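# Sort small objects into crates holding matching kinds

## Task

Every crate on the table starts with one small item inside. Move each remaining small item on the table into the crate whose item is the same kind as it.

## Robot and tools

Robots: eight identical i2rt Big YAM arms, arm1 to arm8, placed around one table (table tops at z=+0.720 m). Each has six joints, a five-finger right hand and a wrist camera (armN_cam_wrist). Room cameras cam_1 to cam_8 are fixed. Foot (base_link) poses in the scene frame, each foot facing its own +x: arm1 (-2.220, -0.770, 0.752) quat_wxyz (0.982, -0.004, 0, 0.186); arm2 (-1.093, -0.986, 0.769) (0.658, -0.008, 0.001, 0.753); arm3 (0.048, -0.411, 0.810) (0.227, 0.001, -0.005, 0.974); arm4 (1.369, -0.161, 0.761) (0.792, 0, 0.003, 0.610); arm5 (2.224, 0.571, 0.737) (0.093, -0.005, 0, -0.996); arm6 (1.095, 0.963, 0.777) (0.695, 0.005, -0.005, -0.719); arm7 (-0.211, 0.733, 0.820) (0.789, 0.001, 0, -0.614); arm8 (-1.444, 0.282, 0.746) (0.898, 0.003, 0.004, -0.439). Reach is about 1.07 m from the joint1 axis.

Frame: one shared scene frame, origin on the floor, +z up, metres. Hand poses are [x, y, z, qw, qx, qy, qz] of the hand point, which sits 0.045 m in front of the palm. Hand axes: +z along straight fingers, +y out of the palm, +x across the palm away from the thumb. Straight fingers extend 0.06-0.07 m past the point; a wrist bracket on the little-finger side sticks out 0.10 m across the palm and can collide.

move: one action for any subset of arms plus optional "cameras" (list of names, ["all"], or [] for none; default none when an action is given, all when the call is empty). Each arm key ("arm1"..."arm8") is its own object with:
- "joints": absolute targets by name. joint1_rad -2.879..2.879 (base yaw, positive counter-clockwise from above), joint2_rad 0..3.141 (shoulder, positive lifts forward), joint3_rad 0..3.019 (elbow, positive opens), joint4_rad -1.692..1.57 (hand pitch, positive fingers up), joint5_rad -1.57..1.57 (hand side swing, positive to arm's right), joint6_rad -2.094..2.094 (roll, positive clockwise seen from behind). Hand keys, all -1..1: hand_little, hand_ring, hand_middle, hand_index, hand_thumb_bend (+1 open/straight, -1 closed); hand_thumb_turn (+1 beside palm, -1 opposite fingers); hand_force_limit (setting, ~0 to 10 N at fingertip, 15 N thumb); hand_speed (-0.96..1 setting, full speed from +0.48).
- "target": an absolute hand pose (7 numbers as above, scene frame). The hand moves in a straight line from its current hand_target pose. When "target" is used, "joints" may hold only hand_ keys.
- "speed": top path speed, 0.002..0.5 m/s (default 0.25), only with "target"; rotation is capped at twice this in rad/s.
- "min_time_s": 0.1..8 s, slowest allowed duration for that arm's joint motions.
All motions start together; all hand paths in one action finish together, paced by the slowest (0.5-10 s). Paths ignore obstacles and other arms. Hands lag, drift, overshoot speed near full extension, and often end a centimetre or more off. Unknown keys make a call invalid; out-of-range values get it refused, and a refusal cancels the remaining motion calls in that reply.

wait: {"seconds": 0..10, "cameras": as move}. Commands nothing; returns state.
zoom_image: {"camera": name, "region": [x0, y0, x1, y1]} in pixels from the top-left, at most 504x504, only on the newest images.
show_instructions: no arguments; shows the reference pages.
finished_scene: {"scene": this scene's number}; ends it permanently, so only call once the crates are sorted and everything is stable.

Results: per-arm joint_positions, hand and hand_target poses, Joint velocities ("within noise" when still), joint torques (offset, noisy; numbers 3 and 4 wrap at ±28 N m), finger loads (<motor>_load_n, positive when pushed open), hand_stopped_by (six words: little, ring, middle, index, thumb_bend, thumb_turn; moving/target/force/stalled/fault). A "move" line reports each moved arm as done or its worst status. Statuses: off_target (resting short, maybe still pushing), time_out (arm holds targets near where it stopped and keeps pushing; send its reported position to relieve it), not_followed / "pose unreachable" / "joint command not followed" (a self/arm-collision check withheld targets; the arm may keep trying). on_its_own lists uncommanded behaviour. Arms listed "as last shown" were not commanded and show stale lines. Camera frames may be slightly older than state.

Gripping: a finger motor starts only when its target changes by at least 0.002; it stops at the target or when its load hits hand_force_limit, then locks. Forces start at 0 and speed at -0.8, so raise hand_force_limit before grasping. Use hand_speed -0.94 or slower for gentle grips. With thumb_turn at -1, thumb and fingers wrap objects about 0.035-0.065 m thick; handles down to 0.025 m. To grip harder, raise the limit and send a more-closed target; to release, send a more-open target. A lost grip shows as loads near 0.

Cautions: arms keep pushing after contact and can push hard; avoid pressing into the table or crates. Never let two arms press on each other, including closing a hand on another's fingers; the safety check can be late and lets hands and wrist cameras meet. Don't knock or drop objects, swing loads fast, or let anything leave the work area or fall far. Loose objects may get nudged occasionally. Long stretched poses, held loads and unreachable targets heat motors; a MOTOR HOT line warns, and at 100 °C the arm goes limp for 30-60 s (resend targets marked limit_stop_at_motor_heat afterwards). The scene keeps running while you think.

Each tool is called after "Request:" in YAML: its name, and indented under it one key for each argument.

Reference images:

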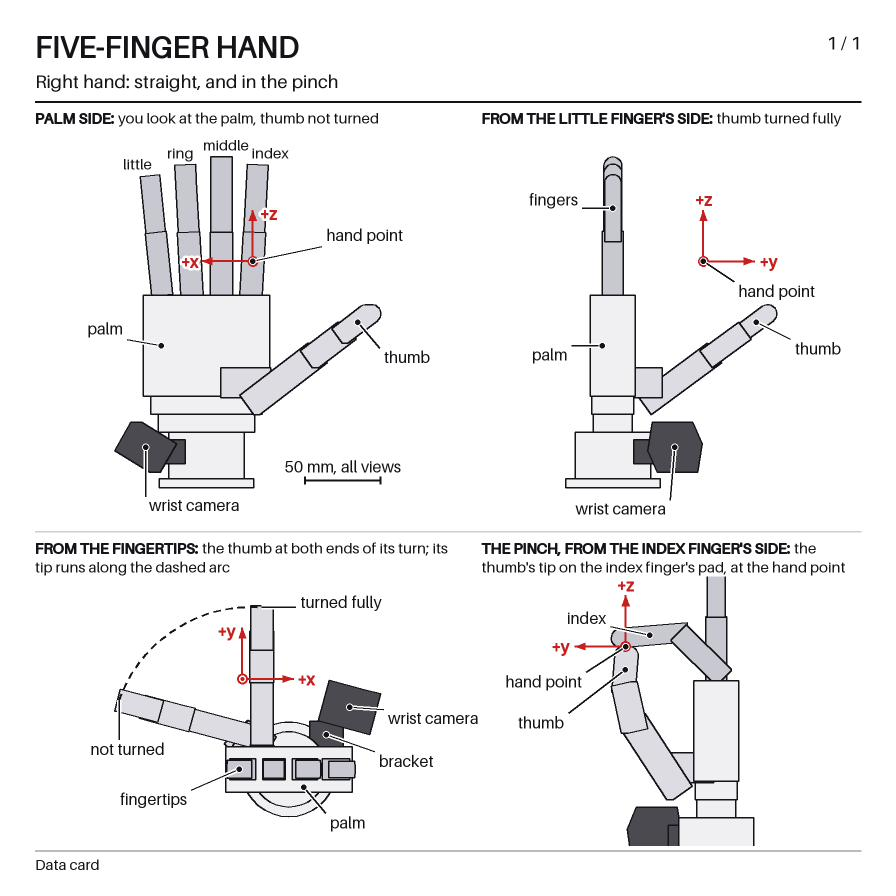

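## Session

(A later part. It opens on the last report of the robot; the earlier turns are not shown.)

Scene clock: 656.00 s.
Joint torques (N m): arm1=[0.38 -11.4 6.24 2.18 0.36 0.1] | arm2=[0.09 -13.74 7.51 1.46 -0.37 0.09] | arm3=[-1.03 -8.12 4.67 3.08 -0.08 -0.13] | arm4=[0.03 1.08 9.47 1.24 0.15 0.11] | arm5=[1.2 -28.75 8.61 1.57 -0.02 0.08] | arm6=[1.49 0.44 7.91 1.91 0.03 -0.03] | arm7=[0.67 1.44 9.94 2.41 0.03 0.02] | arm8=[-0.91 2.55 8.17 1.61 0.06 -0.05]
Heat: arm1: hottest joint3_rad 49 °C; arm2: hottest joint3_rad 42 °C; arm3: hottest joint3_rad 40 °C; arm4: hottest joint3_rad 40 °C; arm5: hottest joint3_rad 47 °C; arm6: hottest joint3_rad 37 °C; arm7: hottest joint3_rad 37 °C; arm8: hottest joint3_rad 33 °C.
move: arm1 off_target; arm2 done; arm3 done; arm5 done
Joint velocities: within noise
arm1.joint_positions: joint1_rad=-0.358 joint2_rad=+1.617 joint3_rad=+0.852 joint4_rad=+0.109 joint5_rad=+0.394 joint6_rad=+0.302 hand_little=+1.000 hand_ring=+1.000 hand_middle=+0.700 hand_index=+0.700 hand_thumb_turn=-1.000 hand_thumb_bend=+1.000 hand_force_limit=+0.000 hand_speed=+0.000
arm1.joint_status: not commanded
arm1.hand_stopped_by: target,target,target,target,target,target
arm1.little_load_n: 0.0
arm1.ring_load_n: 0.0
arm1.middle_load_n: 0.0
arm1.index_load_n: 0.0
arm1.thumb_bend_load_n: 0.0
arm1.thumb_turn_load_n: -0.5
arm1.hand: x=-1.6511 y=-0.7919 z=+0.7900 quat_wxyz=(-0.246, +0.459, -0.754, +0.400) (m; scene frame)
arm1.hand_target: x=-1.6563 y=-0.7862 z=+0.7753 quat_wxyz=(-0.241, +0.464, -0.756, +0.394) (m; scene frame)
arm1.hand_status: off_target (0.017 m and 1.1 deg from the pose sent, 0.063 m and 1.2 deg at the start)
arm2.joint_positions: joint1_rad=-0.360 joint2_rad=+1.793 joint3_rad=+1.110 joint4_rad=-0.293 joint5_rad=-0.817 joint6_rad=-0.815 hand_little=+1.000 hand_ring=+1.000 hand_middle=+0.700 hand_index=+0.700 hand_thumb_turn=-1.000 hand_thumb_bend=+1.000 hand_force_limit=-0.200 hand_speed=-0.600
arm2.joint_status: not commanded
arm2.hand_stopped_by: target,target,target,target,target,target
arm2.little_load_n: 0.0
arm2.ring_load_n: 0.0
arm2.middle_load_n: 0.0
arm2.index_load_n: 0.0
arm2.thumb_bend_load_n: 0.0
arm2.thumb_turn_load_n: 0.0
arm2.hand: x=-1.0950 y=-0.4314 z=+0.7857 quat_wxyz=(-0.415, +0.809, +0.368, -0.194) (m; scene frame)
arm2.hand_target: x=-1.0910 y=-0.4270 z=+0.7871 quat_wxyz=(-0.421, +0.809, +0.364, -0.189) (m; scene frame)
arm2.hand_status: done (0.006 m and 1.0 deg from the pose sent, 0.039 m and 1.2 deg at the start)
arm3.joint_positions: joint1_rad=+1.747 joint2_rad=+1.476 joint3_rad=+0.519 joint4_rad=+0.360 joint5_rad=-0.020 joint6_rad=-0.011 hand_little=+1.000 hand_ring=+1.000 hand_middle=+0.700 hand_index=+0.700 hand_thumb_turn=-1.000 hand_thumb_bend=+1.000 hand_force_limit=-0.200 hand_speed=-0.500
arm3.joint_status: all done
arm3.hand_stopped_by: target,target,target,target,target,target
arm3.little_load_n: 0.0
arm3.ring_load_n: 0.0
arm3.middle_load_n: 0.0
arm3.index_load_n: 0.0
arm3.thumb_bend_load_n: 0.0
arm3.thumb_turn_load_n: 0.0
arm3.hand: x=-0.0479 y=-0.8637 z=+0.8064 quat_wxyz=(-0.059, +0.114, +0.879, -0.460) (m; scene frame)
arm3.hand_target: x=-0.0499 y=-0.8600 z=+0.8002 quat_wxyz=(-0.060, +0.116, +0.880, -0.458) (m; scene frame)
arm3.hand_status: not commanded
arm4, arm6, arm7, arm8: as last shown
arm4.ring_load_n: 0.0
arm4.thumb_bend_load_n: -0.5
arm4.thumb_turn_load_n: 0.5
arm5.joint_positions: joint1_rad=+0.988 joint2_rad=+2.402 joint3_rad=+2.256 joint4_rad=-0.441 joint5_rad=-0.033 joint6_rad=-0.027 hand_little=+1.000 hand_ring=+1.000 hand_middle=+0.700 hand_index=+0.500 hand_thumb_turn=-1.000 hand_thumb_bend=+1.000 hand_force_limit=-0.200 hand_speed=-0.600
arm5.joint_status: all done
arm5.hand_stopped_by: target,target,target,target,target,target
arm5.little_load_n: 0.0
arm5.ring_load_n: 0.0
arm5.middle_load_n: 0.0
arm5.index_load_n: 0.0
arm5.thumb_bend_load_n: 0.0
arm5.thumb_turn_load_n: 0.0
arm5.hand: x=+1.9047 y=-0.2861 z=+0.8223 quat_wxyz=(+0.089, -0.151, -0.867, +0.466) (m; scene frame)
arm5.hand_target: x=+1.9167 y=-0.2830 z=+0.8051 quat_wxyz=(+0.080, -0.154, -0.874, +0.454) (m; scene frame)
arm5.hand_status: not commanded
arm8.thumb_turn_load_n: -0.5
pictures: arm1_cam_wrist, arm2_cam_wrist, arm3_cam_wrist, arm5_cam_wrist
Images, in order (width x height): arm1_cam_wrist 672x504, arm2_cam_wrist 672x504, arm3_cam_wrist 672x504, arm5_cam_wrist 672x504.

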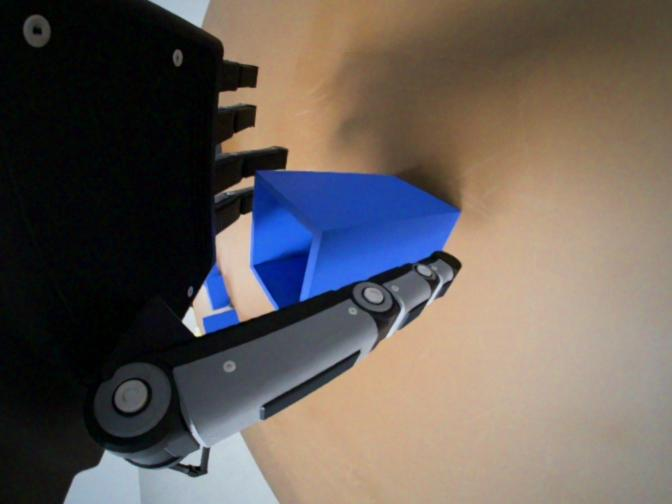

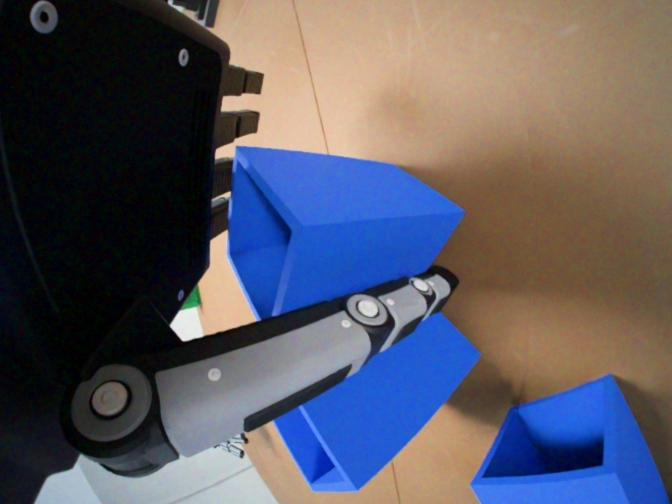

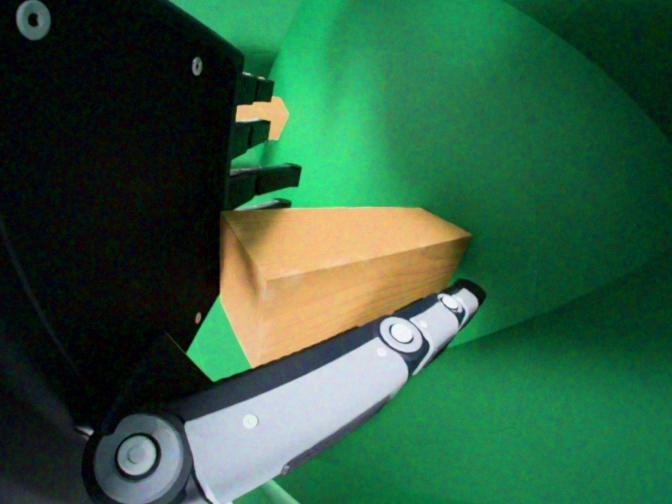

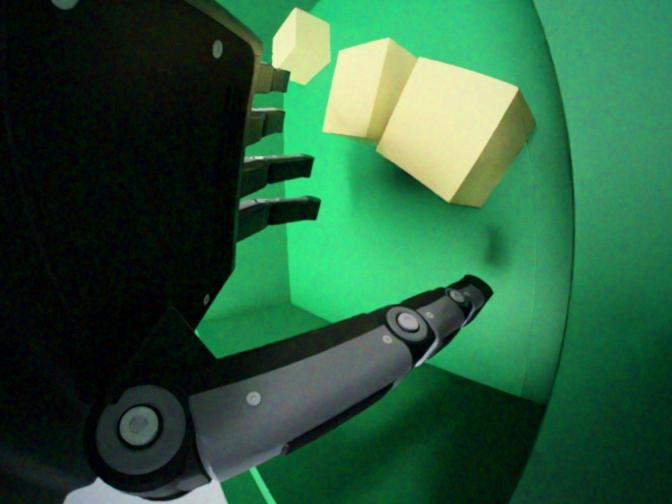

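Request:
move:
  arm1: {"joints": {"hand_speed": -0.9, "hand_force_limit": -0.2, "hand_index": -0.3, "hand_middle": -0.3, "hand_thumb_bend": 0.0}}
  arm2: {"joints": {"hand_speed": -0.9, "hand_force_limit": -0.2, "hand_index": -0.3, "hand_middle": -0.3, "hand_thumb_bend": 0.0}}
  arm3: {"target": [-0.05, -0.855, 1.02, -0.0603, 0.1158, 0.8796, -0.4578], "speed": 0.2}
  arm5: {"target": [1.92, -0.27, 1.06, -0.0802, 0.1541, 0.8737, -0.4547], "speed": 0.2}
  cameras: ["arm1_cam_wrist","arm2_cam_wrist"]

Request:
move:
  arm1: {"target": [-1.656, -0.786, 0.95, 0.2413, -0.4636, 0.7564, -0.3937], "speed": 0.2}
  arm2: {"target": [-1.091, -0.427, 0.95, 0.4211, -0.8091, -0.3636, 0.1892], "speed": 0.2}
  arm3: {"joints": {"joint1_rad": -0.60, "joint2_rad": 0.63, "joint3_rad": 1.35, "joint4_rad": -1.40, "joint5_rad": 0, "joint6_rad": 0}, "min_time_s": 4}
  arm5: {"joints": {"joint1_rad": -1.45, "joint2_rad": 0.63, "joint3_rad": 1.35, "joint4_rad": -1.40, "joint5_rad": 0, "joint6_rad": 0}, "min_time_s": 4}
  cameras: ["arm1_cam_wrist","arm2_cam_wrist","arm3_cam_wrist","arm5_cam_wrist","cam_2","cam_4","cam_1","cam_3"]

Scene clock: 666.53 s.
Joint torques (N m): arm1=[0.21 -11.52 6.23 2.1 0.34 0.09] | arm2=[0.03 -13.68 7.51 1.44 -0.38 0.09] | arm3=[-1.08 -6.71 12.38 1.46 -0.12 -0.15] | arm4=[0.03 1.49 9.57 1.21 0.21 0.1] | arm5=[0.32 -28.98 15.76 1.39 0.11 0] | arm6=[1.44 0.5 7.92 1.91 0.03 -0.02] | arm7=[0.67 1.44 10.1 2.41 0.02 0.03] | arm8=[-0.91 2.61 8.16 1.61 0.06 -0.06]
Heat: arm1: hottest joint3_rad 47 °C; arm2: hottest joint3_rad 40 °C; arm3: hottest joint3_rad 41 °C; arm4: hottest joint3_rad 40 °C; arm5: hottest joint3_rad 48 °C; arm6: hottest joint3_rad 37 °C; arm7: hottest joint3_rad 37 °C; arm8: hottest joint3_rad 33 °C.
move: arm1 off_target; arm2 off_target; arm3 off_target; arm5 off_target
Joint velocities: within noise
arm1.joint_positions: joint1_rad=-0.358 joint2_rad=+1.617 joint3_rad=+0.852 joint4_rad=+0.109 joint5_rad=+0.395 joint6_rad=+0.303 hand_little=+1.000 hand_ring=+1.000 hand_middle=+0.144 hand_index=+0.125 hand_thumb_turn=-1.000 hand_thumb_bend=+0.717 hand_force_limit=-0.200 hand_speed=-0.900
arm1.joint_status: hand_middle off_target (ended at +0.144, target -0.300); hand_index off_target (ended at +0.125, target -0.300); hand_thumb_bend off_target (ended at +0.717, target +0.000); the others done
arm1.hand_stopped_by: target,target,force,force,force,target
arm1.little_load_n: 0.0
arm1.ring_load_n: 0.0
arm1.middle_load_n: 2.5
arm1.index_load_n: 5.0
arm1.thumb_bend_load_n: 8.5
arm1.thumb_turn_load_n: -1.0
arm1.hand: x=-1.6509 y=-0.7917 z=+0.7901 quat_wxyz=(-0.247, +0.459, -0.754, +0.400) (m; scene frame)
arm1.hand_target: x=-1.6563 y=-0.7862 z=+0.7754 quat_wxyz=(-0.241, +0.464, -0.756, +0.394) (m; scene frame)
arm1.hand_status: not commanded
arm2.joint_positions: joint1_rad=-0.360 joint2_rad=+1.793 joint3_rad=+1.110 joint4_rad=-0.293 joint5_rad=-0.816 joint6_rad=-0.815 hand_little=+1.000 hand_ring=+1.000 hand_middle=+0.143 hand_index=+0.143 hand_thumb_turn=-1.000 hand_thumb_bend=+0.718 hand_force_limit=-0.200 hand_speed=-0.900
arm2.joint_status: hand_middle off_target (ended at +0.143, target -0.300); hand_index off_target (ended at +0.143, target -0.300); hand_thumb_bend off_target (ended at +0.718, target +0.000); the others done
arm2.hand_stopped_by: target,target,force,force,force,target
arm2.little_load_n: 0.0
arm2.ring_load_n: 0.0
arm2.middle_load_n: 4.0
arm2.index_load_n: 4.0
arm2.thumb_bend_load_n: 8.5
arm2.thumb_turn_load_n: -1.5
arm2.hand: x=-1.0950 y=-0.4314 z=+0.7857 quat_wxyz=(-0.415, +0.809, +0.368, -0.194) (m; scene frame)
arm2.hand_target: x=-1.0910 y=-0.4270 z=+0.7871 quat_wxyz=(-0.421, +0.809, +0.364, -0.189) (m; scene frame)
arm2.hand_status: not commanded
arm3.joint_positions: joint1_rad=+1.742 joint2_rad=+1.040 joint3_rad=+0.788 joint4_rad=-0.386 joint5_rad=-0.024 joint6_rad=-0.012 hand_little=+1.000 hand_ring=+1.000 hand_middle=+0.700 hand_index=+0.700 hand_thumb_turn=-1.000 hand_thumb_bend=+1.000 hand_force_limit=-0.200 hand_speed=-0.500
arm3.joint_status: not commanded
arm3.hand_stopped_by: target,target,target,target,target,target
arm3.little_load_n: 0.0
arm3.ring_load_n: 0.0
arm3.middle_load_n: 0.0
arm3.index_load_n: 0.0
arm3.thumb_bend_load_n: 0.0
arm3.thumb_turn_load_n: 0.0
arm3.hand: x=-0.0430 y=-0.8427 z=+0.9938 quat_wxyz=(-0.056, +0.116, +0.888, -0.442) (m; scene frame)
arm3.hand_target: x=-0.0497 y=-0.8540 z=+1.0200 quat_wxyz=(-0.061, +0.116, +0.879, -0.458) (m; scene frame)
arm3.hand_status: off_target (0.030 m and 2.1 deg from the pose sent, 0.214 m and 0.3 deg at the start)
arm4, arm6, arm7, arm8: as last shown
arm4.thumb_bend_load_n: 0.0
arm4.thumb_turn_load_n: 0.0
arm5.joint_positions: joint1_rad=+0.994 joint2_rad=+2.439 joint3_rad=+2.873 joint4_rad=-1.013 joint5_rad=-0.035 joint6_rad=-0.010 hand_little=+1.000 hand_ring=+1.000 hand_middle=+0.700 hand_index=+0.500 hand_thumb_turn=-1.000 hand_thumb_bend=+1.000 hand_force_limit=-0.200 hand_speed=-0.600
arm5.joint_status: not commanded
arm5.hand_stopped_by: target,target,target,target,target,target
arm5.little_load_n: 0.0
arm5.ring_load_n: 0.0
arm5.middle_load_n: 0.0
arm5.index_load_n: 0.0
arm5.thumb_bend_load_n: 0.0
arm5.thumb_turn_load_n: 0.0
arm5.hand: x=+1.9214 y=-0.2676 z=+1.0279 quat_wxyz=(+0.084, -0.155, -0.865, +0.470) (m; scene frame)
arm5.hand_target: x=+1.9210 y=-0.2677 z=+1.0594 quat_wxyz=(+0.088, -0.156, -0.851, +0.494) (m; scene frame)
arm5.hand_status: off_target (0.032 m and 2.1 deg from the pose sent, 0.239 m and 1.8 deg at the start; pose on its path clipped on 50 of 127 steps; a joint's target at an end of its range on 49 of 127 steps)
arm7.little_load_n: 0.5
arm8.thumb_turn_load_n: 0.0
pictures: arm1_cam_wrist, arm2_cam_wrist
Images, in order (width x height): arm1_cam_wrist 672x504, arm2_cam_wrist 672x504.

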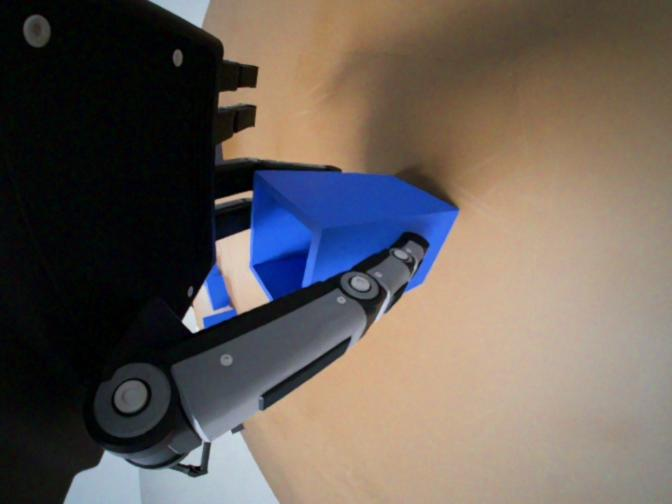

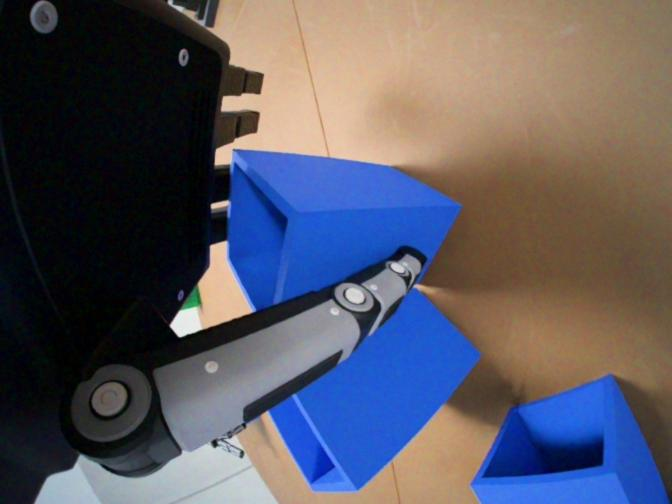

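Scene clock: 671.17 s.
Joint torques (N m): arm1=[-0.03 -11.05 13.71 1.37 0.24 0.05] | arm2=[-0.15 -14.1 14.01 0.46 -0.58 0.02] | arm3=[-1.14 -0.44 10.61 1.4 0.06 0] | arm4=[-0.09 1.73 9.59 1.37 0.14 0.16] | arm5=[-0.73 0.62 8.72 1.29 0.09 0.03] | arm6=[1.55 0.38 7.94 1.85 0.03 -0.02] | arm7=[0.5 1.61 9.78 2.45 0.01 0.05] | arm8=[-0.91 2.61 8.17 1.61 0.06 -0.06]
Heat: arm1: hottest joint3_rad 48 °C; arm2: hottest joint3_rad 40 °C; arm3: hottest joint3_rad 43 °C; arm4: hottest joint3_rad 40 °C; arm5: hottest joint3_rad 47 °C; arm6: hottest joint3_rad 37 °C; arm7: hottest joint3_rad 37 °C; arm8: hottest joint3_rad 33 °C.
move: arm1 off_target; arm2 off_target; arm3 done; arm5 done
Joint velocities: within noise
arm1.joint_positions: joint1_rad=-0.358 joint2_rad=+1.371 joint3_rad=+1.019 joint4_rad=-0.377 joint5_rad=+0.395 joint6_rad=+0.304 hand_little=+1.000 hand_ring=+1.000 hand_middle=+0.144 hand_index=+0.125 hand_thumb_turn=-1.000 hand_thumb_bend=+0.717 hand_force_limit=-0.200 hand_speed=-0.900
arm1.joint_status: not commanded
arm1.hand_stopped_by: target,target,force,force,force,target
arm1.little_load_n: 0.0
arm1.ring_load_n: 0.0
arm1.middle_load_n: 2.5
arm1.index_load_n: 5.0
arm1.thumb_bend_load_n: 9.0
arm1.thumb_turn_load_n: -1.0
arm1.hand: x=-1.6773 y=-0.7910 z=+0.9197 quat_wxyz=(-0.219, +0.472, -0.763, +0.383) (m; scene frame)
arm1.hand_target: x=-1.6578 y=-0.7860 z=+0.9503 quat_wxyz=(-0.242, +0.463, -0.756, +0.394) (m; scene frame)
arm1.hand_status: off_target (0.037 m and 3.1 deg from the pose sent, 0.160 m and 1.1 deg at the start)
arm2.joint_positions: joint1_rad=-0.360 joint2_rad=+1.606 joint3_rad=+1.263 joint4_rad=-0.686 joint5_rad=-0.814 joint6_rad=-0.813 hand_little=+1.000 hand_ring=+1.000 hand_middle=+0.143 hand_index=+0.143 hand_thumb_turn=-1.000 hand_thumb_bend=+0.718 hand_force_limit=-0.200 hand_speed=-0.900
arm2.joint_status: not commanded
arm2.hand_stopped_by: target,target,force,force,force,target
arm2.little_load_n: 0.0
arm2.ring_load_n: 0.0
arm2.middle_load_n: 4.0
arm2.index_load_n: 3.5
arm2.thumb_bend_load_n: 8.5
arm2.thumb_turn_load_n: -1.0
arm2.hand: x=-1.0996 y=-0.4463 z=+0.9167 quat_wxyz=(-0.396, +0.819, +0.359, -0.207) (m; scene frame)
arm2.hand_target: x=-1.0914 y=-0.4289 z=+0.9502 quat_wxyz=(-0.421, +0.809, +0.364, -0.189) (m; scene frame)
arm2.hand_status: off_target (0.039 m and 3.8 deg from the pose sent, 0.164 m and 1.0 deg at the start)
arm3.joint_positions: joint1_rad=-0.592 joint2_rad=+0.635 joint3_rad=+1.304 joint4_rad=-1.385 joint5_rad=-0.001 joint6_rad=-0.008 hand_little=+1.000 hand_ring=+1.000 hand_middle=+0.700 hand_index=+0.700 hand_thumb_turn=-1.000 hand_thumb_bend=+1.000 hand_force_limit=-0.200 hand_speed=-0.500
arm3.joint_status: all done
arm3.hand_stopped_by: target,target,target,target,target,target
arm3.little_load_n: 0.0
arm3.ring_load_n: 0.0
arm3.middle_load_n: 0.0
arm3.index_load_n: 0.0
arm3.thumb_bend_load_n: 0.0
arm3.thumb_turn_load_n: 0.0
arm3.hand: x=-0.0883 y=-0.2405 z=+1.2369 quat_wxyz=(-0.405, +0.876, +0.239, -0.104) (m; scene frame)
arm3.hand_target: x=-0.0844 y=-0.2448 z=+1.2566 quat_wxyz=(-0.421, +0.871, +0.230, -0.108) (m; scene frame)
arm3.hand_status: not commanded
arm4, arm6, arm7, arm8: as last shown
arm4.middle_load_n: -0.5
arm4.index_load_n: -0.5
arm4.thumb_bend_load_n: 0.5
arm5.joint_positions: joint1_rad=-1.435 joint2_rad=+0.633 joint3_rad=+1.353 joint4_rad=-1.396 joint5_rad=-0.002 joint6_rad=-0.009 hand_little=+1.000 hand_ring=+1.000 hand_middle=+0.700 hand_index=+0.500 hand_thumb_turn=-1.000 hand_thumb_bend=+1.000 hand_force_limit=-0.200 hand_speed=-0.600
arm5.joint_status: all done
arm5.hand_stopped_by: target,target,target,target,target,target
arm5.little_load_n: 0.0
arm5.ring_load_n: 0.0
arm5.middle_load_n: 0.0
arm5.index_load_n: 0.0
arm5.thumb_bend_load_n: 0.0
arm5.thumb_turn_load_n: 0.0
arm5.hand: x=+2.1310 y=+0.7659 z=+1.1839 quat_wxyz=(+0.427, -0.889, -0.147, +0.073) (m; scene frame)
arm5.hand_target: x=+2.1342 y=+0.7659 z=+1.1826 quat_wxyz=(+0.426, -0.892, -0.136, +0.070) (m; scene frame)
arm5.hand_status: not commanded
arm6.thumb_bend_load_n: 0.5
arm7.little_load_n: 0.0
arm8.ring_load_n: -0.5
pictures: arm1_cam_wrist, arm2_cam_wrist, arm3_cam_wrist, arm5_cam_wrist, cam_1, cam_2, cam_3, cam_4
Images, in order (width x height): arm1_cam_wrist 672x504, arm2_cam_wrist 672x504, arm3_cam_wrist 672x504, arm5_cam_wrist 672x504, cam_1 672x504, cam_2 672x504, cam_3 672x504, cam_4 672x504.

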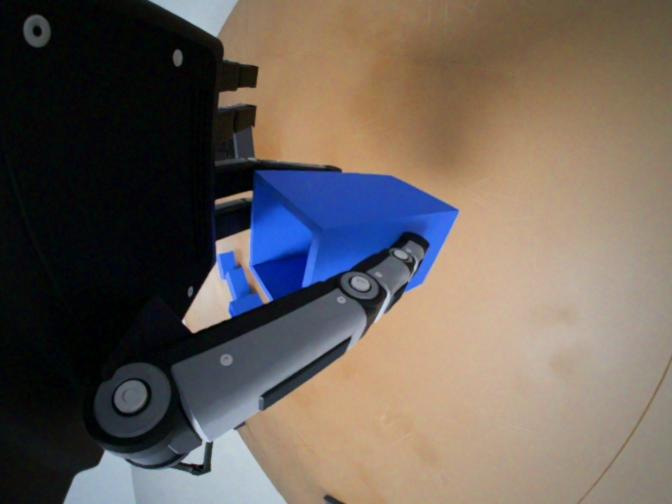

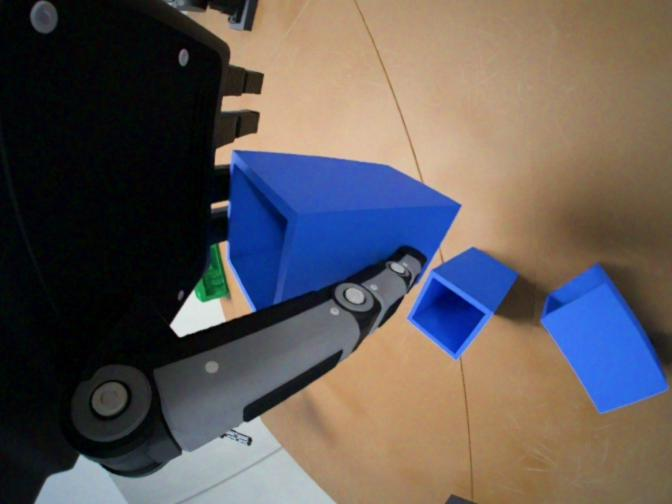

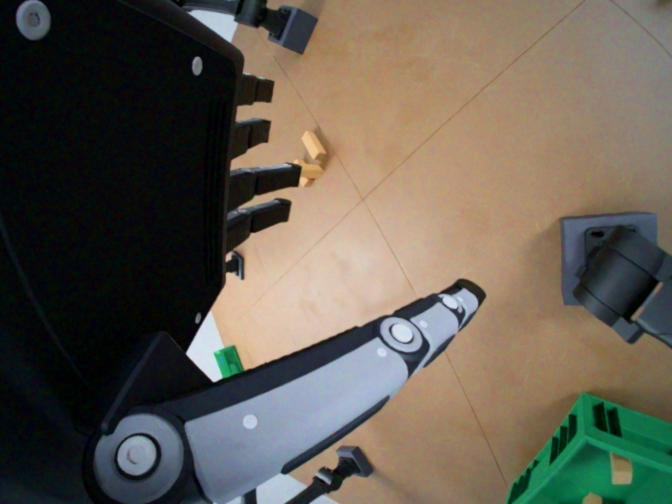

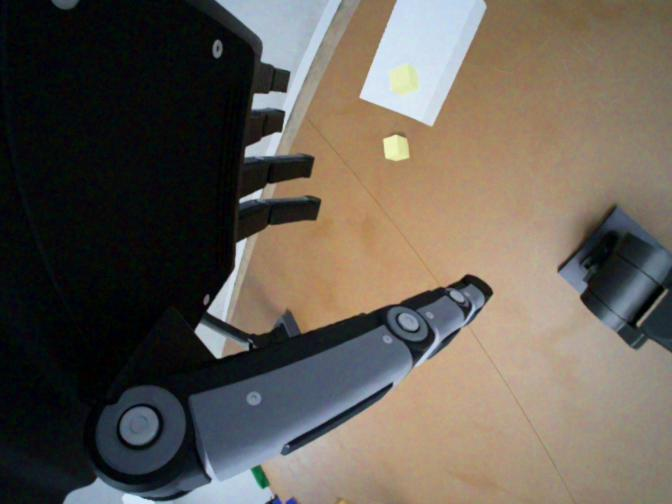

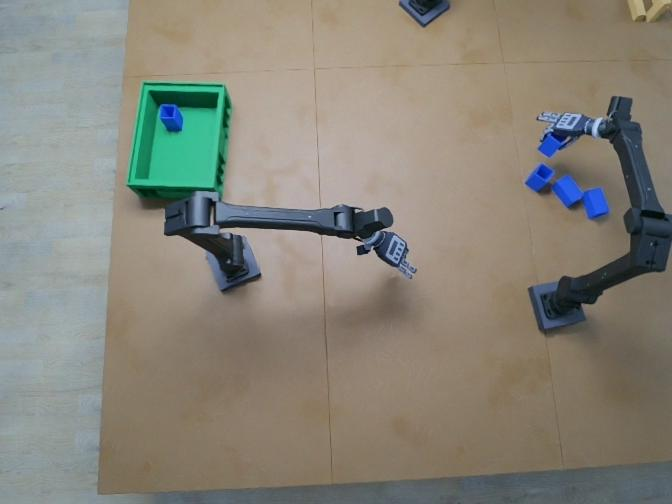

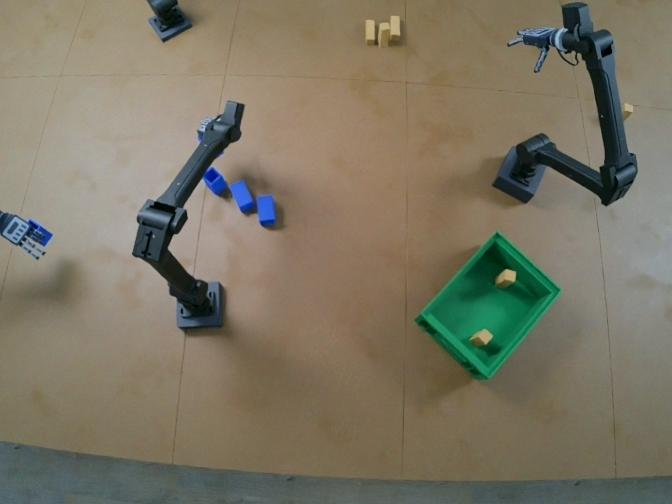

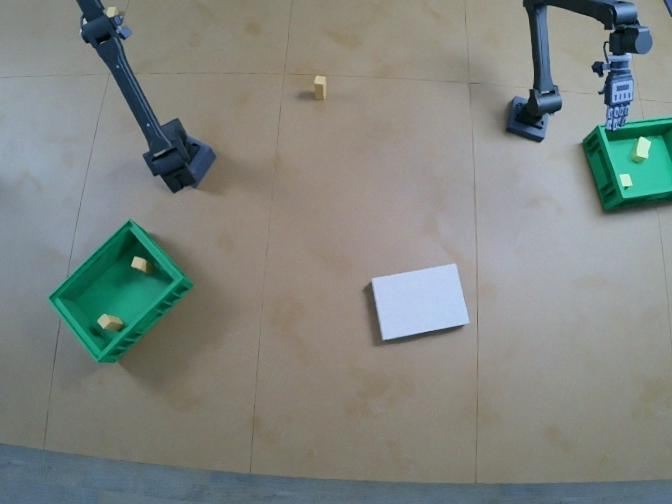

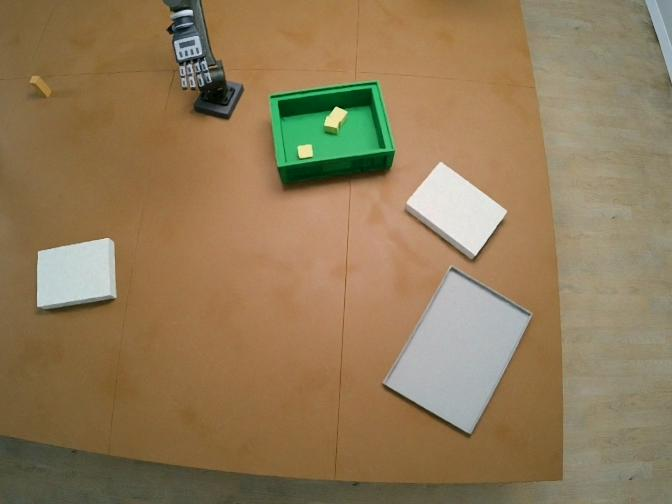

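Request:
move:
  arm1: {"joints": {"joint1_rad": 1.45, "joint2_rad": 0.63, "joint3_rad": 1.35, "joint4_rad": -1.40, "joint5_rad": 0, "joint6_rad": 0}, "min_time_s": 3.5}
  arm2: {"target": [-1.645, -0.80, 0.96, 0.3736, -0.7177, -0.5215, 0.2714], "speed": 0.2}
  arm3: {"target": [-0.484, 0.25, 0.93, 0.4572, -0.8785, -0.1235, 0.0643], "speed": 0.25}
  arm5: {"target": [2.075, 1.12, 0.90, 0.5368, -0.8426, -0.0368, 0.0234], "speed": 0.25}
  cameras: ["arm1_cam_wrist","arm2_cam_wrist","arm3_cam_wrist","arm5_cam_wrist"]

Scene clock: 700.47 s.
Joint torques (N m): arm1=[0.5 0.85 11.97 1.4 -0.12 -0.07] | arm2=[1.03 -9.7 14.84 2 0.17 0.11] | arm3=[0.15 -18.9 12.53 1.32 0.35 0] | arm4=[0.03 1.44 9.37 1.18 0.17 0.13] | arm5=[-0.5 -11.16 12.25 2.48 0.19 0.03] | arm6=[1.49 0.38 7.91 1.85 0.03 -0.02] | arm7=[0.67 1.26 9.8 2.33 0 0.05] | arm8=[-0.91 2.55 8.17 1.61 0.06 -0.06]
Heat: arm1: hottest joint3_rad 54 °C; arm2: hottest joint3_rad 40 °C; arm3: hottest joint3_rad 48 °C; arm4: hottest joint3_rad 40 °C; arm5: hottest joint3_rad 44 °C; arm6: hottest joint3_rad 37 °C; arm7: hottest joint3_rad 38 °C; arm8: hottest joint3_rad 33 °C.
move: arm1 done; arm2 off_target; arm3 off_target; arm5 off_target
Joint velocities: within noise
arm1.joint_positions: joint1_rad=+1.440 joint2_rad=+0.632 joint3_rad=+1.296 joint4_rad=-1.394 joint5_rad=+0.003 joint6_rad=+0.006 hand_little=+1.000 hand_ring=+1.000 hand_middle=+0.144 hand_index=+0.125 hand_thumb_turn=-1.000 hand_thumb_bend=+0.717 hand_force_limit=-0.200 hand_speed=-0.900
arm1.joint_status: all done
arm1.hand_stopped_by: target,target,force,force,force,target
arm1.little_load_n: -0.5
arm1.ring_load_n: 0.0
arm1.middle_load_n: 2.5
arm1.index_load_n: 5.0
arm1.thumb_bend_load_n: 9.0
arm1.thumb_turn_load_n: -1.0
arm1.hand: x=-2.3022 y=-0.5630 z=+1.1709 quat_wxyz=(-0.401, +0.908, +0.108, -0.049) (m; scene frame)
arm1.hand_target: x=-2.3037 y=-0.5672 z=+1.1949 quat_wxyz=(-0.423, +0.897, +0.115, -0.055) (m; scene frame)
arm1.hand_status: not commanded
arm2.joint_positions: joint1_rad=+1.045 joint2_rad=+1.401 joint3_rad=+1.036 joint4_rad=-0.313 joint5_rad=-0.061 joint6_rad=-0.061 hand_little=+1.000 hand_ring=+1.000 hand_middle=+0.143 hand_index=+0.143 hand_thumb_turn=-1.000 hand_thumb_bend=+0.718 hand_force_limit=-0.200 hand_speed=-0.900
arm2.joint_status: not commanded
arm2.hand_stopped_by: target,target,force,force,force,target
arm2.little_load_n: 0.0
arm2.ring_load_n: 0.0
arm2.middle_load_n: 4.0
arm2.index_load_n: 3.5
arm2.thumb_bend_load_n: 8.5
arm2.thumb_turn_load_n: -1.0
arm2.hand: x=-1.6177 y=-0.8106 z=+0.9253 quat_wxyz=(-0.344, +0.729, +0.536, -0.252) (m; scene frame)
arm2.hand_target: x=-1.6421 y=-0.8010 z=+0.9608 quat_wxyz=(-0.373, +0.718, +0.521, -0.272) (m; scene frame)
arm2.hand_status: off_target (0.045 m and 4.6 deg from the pose sent, 0.652 m and 23.4 deg at the start)
arm3.joint_positions: joint1_rad=-0.421 joint2_rad=+2.140 joint3_rad=+1.895 joint4_rad=-0.427 joint5_rad=+0.335 joint6_rad=+0.251 hand_little=+1.000 hand_ring=+1.000 hand_middle=+0.700 hand_index=+0.700 hand_thumb_turn=-1.000 hand_thumb_bend=+1.000 hand_force_limit=-0.200 hand_speed=-0.500
arm3.joint_status: not commanded
arm3.hand_stopped_by: target,target,target,target,target,target
arm3.little_load_n: 0.0
arm3.ring_load_n: 0.0
arm3.middle_load_n: -0.5
arm3.index_load_n: 0.0
arm3.thumb_bend_load_n: 0.0
arm3.thumb_turn_load_n: 0.0
arm3.hand: x=-0.4690 y=+0.2443 z=+0.9275 quat_wxyz=(-0.454, +0.880, +0.125, -0.060) (m; scene frame)
arm3.hand_target: x=-0.4835 y=+0.2492 z=+0.9301 quat_wxyz=(-0.458, +0.878, +0.123, -0.065) (m; scene frame)
arm3.hand_status: off_target (0.016 m and 0.7 deg from the pose sent, 0.701 m and 15.2 deg at the start)
arm4, arm6, arm7, arm8: as last shown
arm4.middle_load_n: 0.0
arm4.index_load_n: 0.0
arm4.thumb_bend_load_n: 0.0
arm5.joint_positions: joint1_rad=-1.480 joint2_rad=+1.363 joint3_rad=+0.843 joint4_rad=+0.042 joint5_rad=+0.161 joint6_rad=+0.057 hand_little=+1.000 hand_ring=+1.000 hand_middle=+0.700 hand_index=+0.500 hand_thumb_turn=-1.000 hand_thumb_bend=+1.000 hand_force_limit=-0.200 hand_speed=-0.600
arm5.joint_status: not commanded
arm5.hand_stopped_by: target,target,target,target,target,target
arm5.little_load_n: 0.0
arm5.ring_load_n: 0.0
arm5.middle_load_n: 0.0
arm5.index_load_n: 0.0
arm5.thumb_bend_load_n: 0.0
arm5.thumb_turn_load_n: 0.0
arm5.hand: x=+2.0703 y=+1.1047 z=+0.8870 quat_wxyz=(+0.522, -0.851, -0.050, +0.023) (m; scene frame)
arm5.hand_target: x=+2.0753 y=+1.1193 z=+0.9003 quat_wxyz=(+0.537, -0.843, -0.037, +0.023) (m; scene frame)
arm5.hand_status: off_target (0.021 m and 2.5 deg from the pose sent, 0.457 m and 19.5 deg at the start)
arm6.little_load_n: 0.5
arm6.thumb_bend_load_n: 0.0
arm7.ring_load_n: 0.5
arm7.thumb_bend_load_n: 0.5
arm8.ring_load_n: 0.0
pictures: arm1_cam_wrist, arm2_cam_wrist, arm3_cam_wrist, arm5_cam_wrist
Images, in order (width x height): arm1_cam_wrist 672x504, arm2_cam_wrist 672x504, arm3_cam_wrist 672x504, arm5_cam_wrist 672x504.

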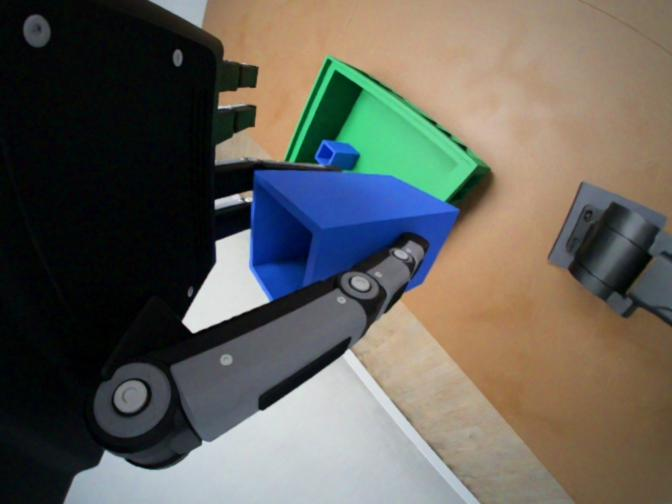

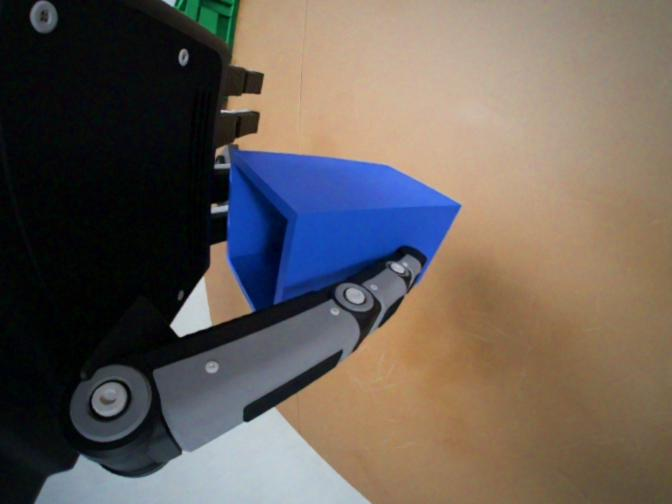

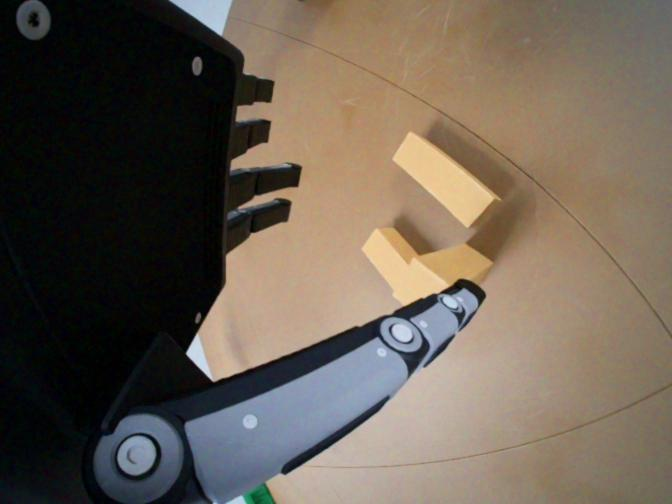

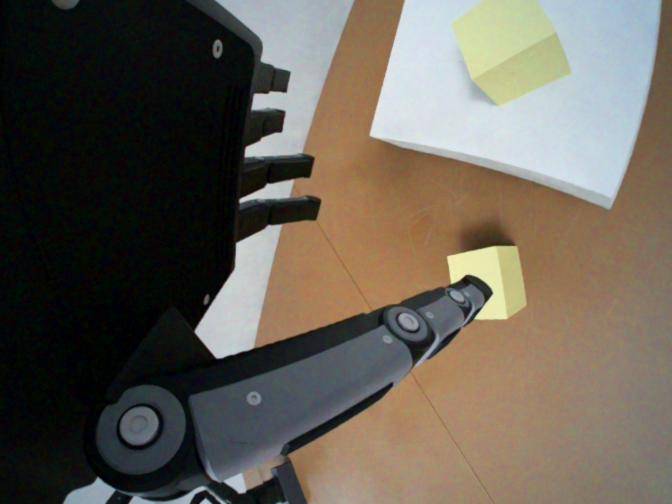

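Request:
move:
  cameras: ["cam_8","cam_6","arm3_cam_wrist","cam_1","cam_7"]

Request:
zoom_image:
  camera: "cam_8"
  region: [330, 60, 500, 220]

Request:
zoom_image:
  camera: "cam_6"
  region: [300, 350, 440, 504]

Request:
zoom_image:
  camera: "arm3_cam_wrist"
  region: [340, 110, 540, 320]

Scene clock: 710.67 s.
Joint torques (N m): arm1=[0.32 0.79 11.95 1.42 -0.12 -0.06] | arm2=[0.97 -9.76 14.86 2.02 0.18 0.11] | arm3=[0.15 -18.9 12.55 1.4 0.35 -0.01] | arm4=[0.21 1.38 9.7 1.31 0.17 0.11] | arm5=[-0.5 -11.11 12.21 2.5 0.19 0.02] | arm6=[1.38 0.5 7.9 1.95 0.03 -0.04] | arm7=[0.62 1.08 10 2.4 0.03 0.05] | arm8=[-0.91 2.55 8.16 1.61 0.06 -0.06]
Heat: arm1: hottest joint3_rad 52 °C; arm2: hottest joint3_rad 45 °C; arm3: hottest joint3_rad 48 °C; arm4: hottest joint3_rad 40 °C; arm5: hottest joint3_rad 44 °C; arm6: hottest joint3_rad 37 °C; arm7: hottest joint3_rad 38 °C; arm8: hottest joint3_rad 33 °C.
Joint velocities: within noise
arm1.joint_positions: joint1_rad=+1.440 joint2_rad=+0.632 joint3_rad=+1.296 joint4_rad=-1.394 joint5_rad=+0.003 joint6_rad=+0.006 hand_little=+1.000 hand_ring=+1.000 hand_middle=+0.144 hand_index=+0.125 hand_thumb_turn=-1.000 hand_thumb_bend=+0.717 hand_force_limit=-0.200 hand_speed=-0.900
arm1.joint_status: all done
arm1.hand_stopped_by: target,target,force,force,force,target
arm1.little_load_n: 0.0
arm1.ring_load_n: 0.0
arm1.middle_load_n: 3.0
arm1.index_load_n: 5.0
arm1.thumb_bend_load_n: 9.0
arm1.thumb_turn_load_n: -1.0
arm1.hand: x=-2.3022 y=-0.5630 z=+1.1709 quat_wxyz=(-0.401, +0.908, +0.108, -0.049) (m; scene frame)
arm1.hand_target: x=-2.3037 y=-0.5672 z=+1.1949 quat_wxyz=(-0.423, +0.897, +0.115, -0.055) (m; scene frame)
arm1.hand_status: not commanded
arm2.joint_positions: joint1_rad=+1.045 joint2_rad=+1.401 joint3_rad=+1.036 joint4_rad=-0.313 joint5_rad=-0.061 joint6_rad=-0.061 hand_little=+1.000 hand_ring=+1.000 hand_middle=+0.143 hand_index=+0.143 hand_thumb_turn=-1.000 hand_thumb_bend=+0.718 hand_force_limit=-0.200 hand_speed=-0.900
arm2.joint_status: not commanded
arm2.hand_stopped_by: target,target,force,force,force,target
arm2.little_load_n: 0.0
arm2.ring_load_n: 0.0
arm2.middle_load_n: 4.5
arm2.index_load_n: 4.0
arm2.thumb_bend_load_n: 8.5
arm2.thumb_turn_load_n: -1.0
arm2.hand: x=-1.6177 y=-0.8106 z=+0.9253 quat_wxyz=(-0.344, +0.729, +0.535, -0.252) (m; scene frame)
arm2.hand_target: x=-1.6421 y=-0.8010 z=+0.9608 quat_wxyz=(-0.373, +0.718, +0.521, -0.272) (m; scene frame)
arm2.hand_status: off_target (0.045 m and 4.6 deg from the pose sent, 0.652 m and 23.4 deg at the start)
arm3.joint_positions: joint1_rad=-0.421 joint2_rad=+2.140 joint3_rad=+1.895 joint4_rad=-0.427 joint5_rad=+0.335 joint6_rad=+0.251 hand_little=+1.000 hand_ring=+1.000 hand_middle=+0.700 hand_index=+0.700 hand_thumb_turn=-1.000 hand_thumb_bend=+1.000 hand_force_limit=-0.200 hand_speed=-0.500
arm3.joint_status: not commanded
arm3.hand_stopped_by: target,target,target,target,target,target
arm3.little_load_n: 0.0
arm3.ring_load_n: 0.0
arm3.middle_load_n: 0.0
arm3.index_load_n: 0.0
arm3.thumb_bend_load_n: 0.0
arm3.thumb_turn_load_n: 0.0
arm3.hand: x=-0.4690 y=+0.2443 z=+0.9275 quat_wxyz=(-0.454, +0.880, +0.125, -0.060) (m; scene frame)
arm3.hand_target: x=-0.4835 y=+0.2492 z=+0.9301 quat_wxyz=(-0.458, +0.878, +0.123, -0.065) (m; scene frame)
arm3.hand_status: off_target (0.016 m and 0.7 deg from the pose sent, 0.701 m and 15.2 deg at the start)
arm4.joint_positions: joint1_rad=-2.592 joint2_rad=+0.629 joint3_rad=+1.312 joint4_rad=-1.390 joint5_rad=-0.003 joint6_rad=-0.013 hand_little=+1.000 hand_ring=+1.000 hand_middle=+0.700 hand_index=+0.700 hand_thumb_turn=-1.000 hand_thumb_bend=+1.000 hand_force_limit=-0.200 hand_speed=-0.600
arm4.joint_status: not commanded
arm4.hand_stopped_by: target,target,target,target,target,target
arm4.little_load_n: 0.0
arm4.ring_load_n: 0.0
arm4.middle_load_n: 0.0
arm4.index_load_n: -0.5
arm4.thumb_bend_load_n: 0.0
arm4.thumb_turn_load_n: 0.5
arm4.hand: x=+1.4623 y=-0.3582 z=+1.1908 quat_wxyz=(-0.057, +0.140, -0.897, +0.416) (m; scene frame)
arm4.hand_target: x=+1.4603 y=-0.3563 z=+1.2064 quat_wxyz=(-0.059, +0.129, -0.893, +0.428) (m; scene frame)
arm4.hand_status: not commanded
arm5.joint_positions: joint1_rad=-1.480 joint2_rad=+1.363 joint3_rad=+0.843 joint4_rad=+0.042 joint5_rad=+0.161 joint6_rad=+0.057 hand_little=+1.000 hand_ring=+1.000 hand_middle=+0.700 hand_index=+0.500 hand_thumb_turn=-1.000 hand_thumb_bend=+1.000 hand_force_limit=-0.200 hand_speed=-0.600
arm5.joint_status: not commanded
arm5.hand_stopped_by: target,target,target,target,target,target
arm5.little_load_n: 0.0
arm5.ring_load_n: 0.0
arm5.middle_load_n: 0.0
arm5.index_load_n: 0.0
arm5.thumb_bend_load_n: 0.0
arm5.thumb_turn_load_n: 0.0
arm5.hand: x=+2.0703 y=+1.1047 z=+0.8870 quat_wxyz=(+0.522, -0.851, -0.050, +0.023) (m; scene frame)
arm5.hand_target: x=+2.0753 y=+1.1193 z=+0.9003 quat_wxyz=(+0.537, -0.843, -0.037, +0.023) (m; scene frame)
arm5.hand_status: off_target (0.021 m and 2.5 deg from the pose sent, 0.457 m and 19.5 deg at the start)
arm6.joint_positions: joint1_rad=+0.350 joint2_rad=+0.619 joint3_rad=+1.333 joint4_rad=-1.406 joint5_rad=+0.005 joint6_rad=-1.272 hand_little=+1.000 hand_ring=+1.000 hand_middle=+1.000 hand_index=+1.000 hand_thumb_turn=+1.000 hand_thumb_bend=+1.000 hand_force_limit=+0.000 hand_speed=-0.800
arm6.joint_status: not commanded
arm6.hand_stopped_by: target,target,target,target,target,target
arm6.little_load_n: 0.0
arm6.ring_load_n: 0.0
arm6.middle_load_n: 0.0
arm6.index_load_n: 0.0
arm6.thumb_bend_load_n: 0.0
arm6.thumb_turn_load_n: 0.0
arm6.hand: x=+1.1089 y=+0.7398 z=+1.2254 quat_wxyz=(+0.193, +0.642, -0.637, +0.381) (m; scene frame)
arm6.hand_target: x=+1.1088 y=+0.7394 z=+1.2374 quat_wxyz=(+0.199, +0.637, -0.633, +0.392) (m; scene frame)
arm6.hand_status: not commanded
arm7.joint_positions: joint1_rad=+0.106 joint2_rad=+0.515 joint3_rad=+1.327 joint4_rad=-1.182 joint5_rad=-0.016 joint6_rad=-1.198 hand_little=+1.000 hand_ring=+1.000 hand_middle=+1.000 hand_index=+1.000 hand_thumb_turn=+1.000 hand_thumb_bend=+1.000 hand_force_limit=+0.000 hand_speed=-0.800
arm7.joint_status: not commanded
arm7.hand_stopped_by: target,target,target,target,target,target
arm7.little_load_n: 0.0
arm7.ring_load_n: 0.0
arm7.middle_load_n: 0.0
arm7.index_load_n: 0.0
arm7.thumb_bend_load_n: 0.0
arm7.thumb_turn_load_n: 0.0
arm7.hand: x=-0.1748 y=+0.5106 z=+1.3282 quat_wxyz=(+0.225, +0.581, -0.586, +0.518) (m; scene frame)
arm7.hand_target: x=-0.1756 y=+0.5128 z=+1.3377 quat_wxyz=(+0.228, +0.577, -0.582, +0.526) (m; scene frame)
arm7.hand_status: not commanded
arm8.joint_positions: joint1_rad=+0.095 joint2_rad=+0.636 joint3_rad=+1.388 joint4_rad=-1.482 joint5_rad=+0.025 joint6_rad=-1.263 hand_little=+1.000 hand_ring=+1.000 hand_middle=+1.000 hand_index=+1.000 hand_thumb_turn=+1.000 hand_thumb_bend=+1.000 hand_force_limit=+0.000 hand_speed=-0.800
arm8.joint_status: not commanded
arm8.hand_stopped_by: target,target,target,target,target,target
arm8.little_load_n: 0.0
arm8.ring_load_n: 0.0
arm8.middle_load_n: 0.0
arm8.index_load_n: 0.0
arm8.thumb_bend_load_n: 0.0
arm8.thumb_turn_load_n: 0.0
arm8.hand: x=-1.3403 y=+0.0932 z=+1.2013 quat_wxyz=(+0.111, +0.772, -0.491, +0.388) (m; scene frame)
arm8.hand_target: x=-1.3407 y=+0.0936 z=+1.2087 quat_wxyz=(+0.113, +0.769, -0.489, +0.396) (m; scene frame)
arm8.hand_status: not commanded
pictures: arm3_cam_wrist, cam_1, cam_6, cam_7, cam_8
Images, in order (width x height): arm3_cam_wrist 672x504, cam_1 672x504, cam_6 672x504, cam_7 672x504, cam_8 672x504.

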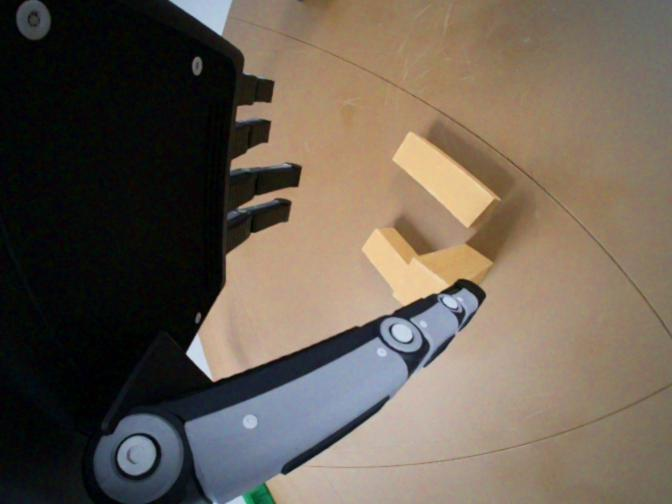

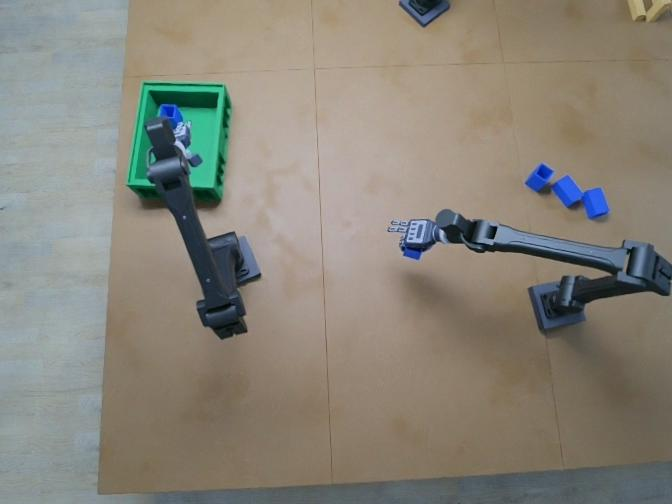

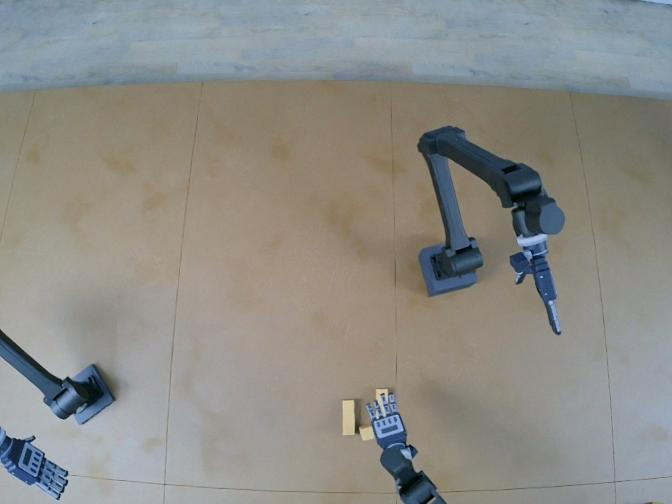

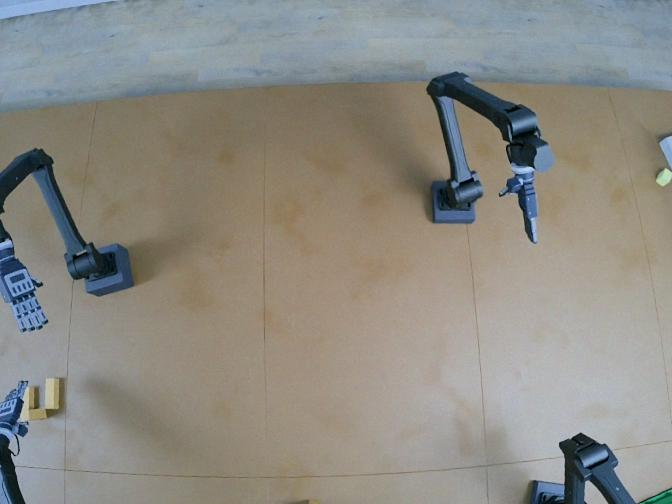

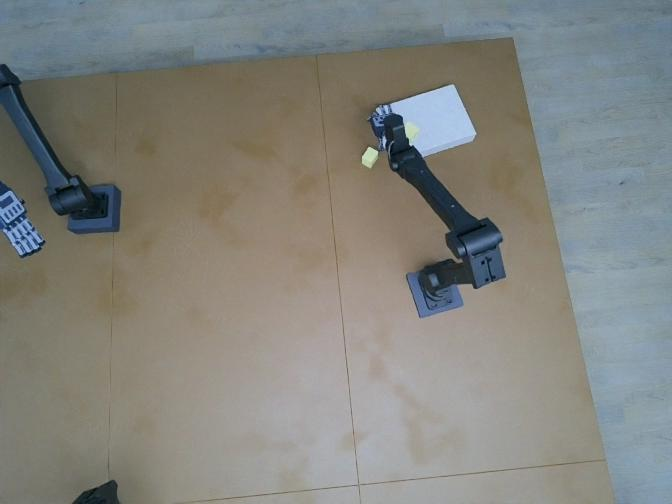

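Scaled by 2.965.

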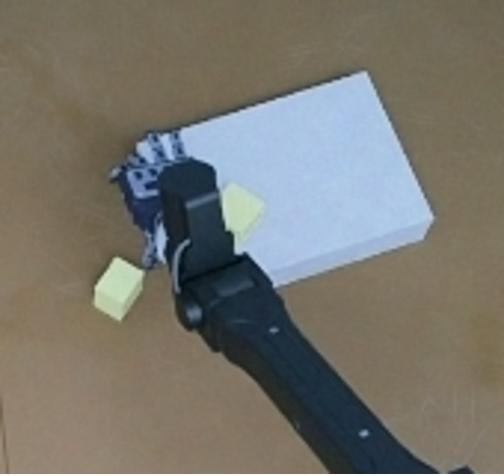

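Scaled by 3.273.

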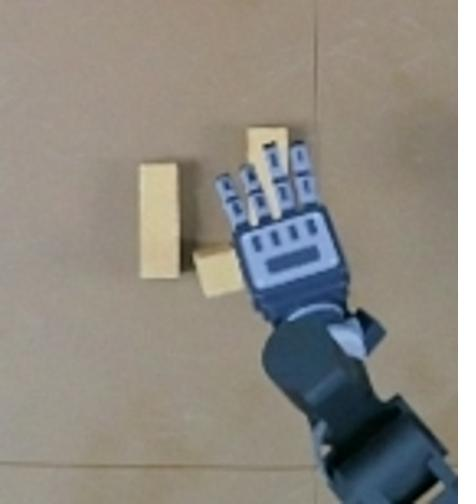

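Scaled by 2.400 from the camera's 672x504 image, which has a finer 960x720 frame.

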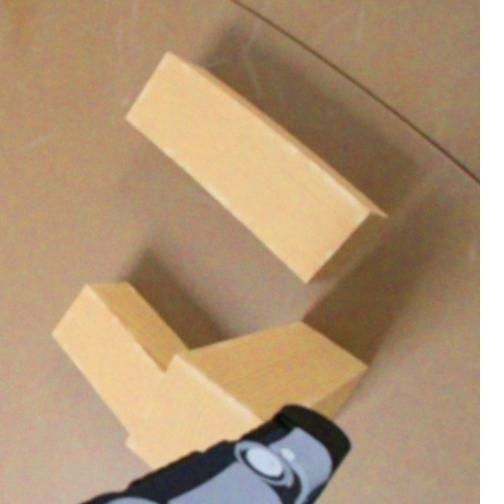

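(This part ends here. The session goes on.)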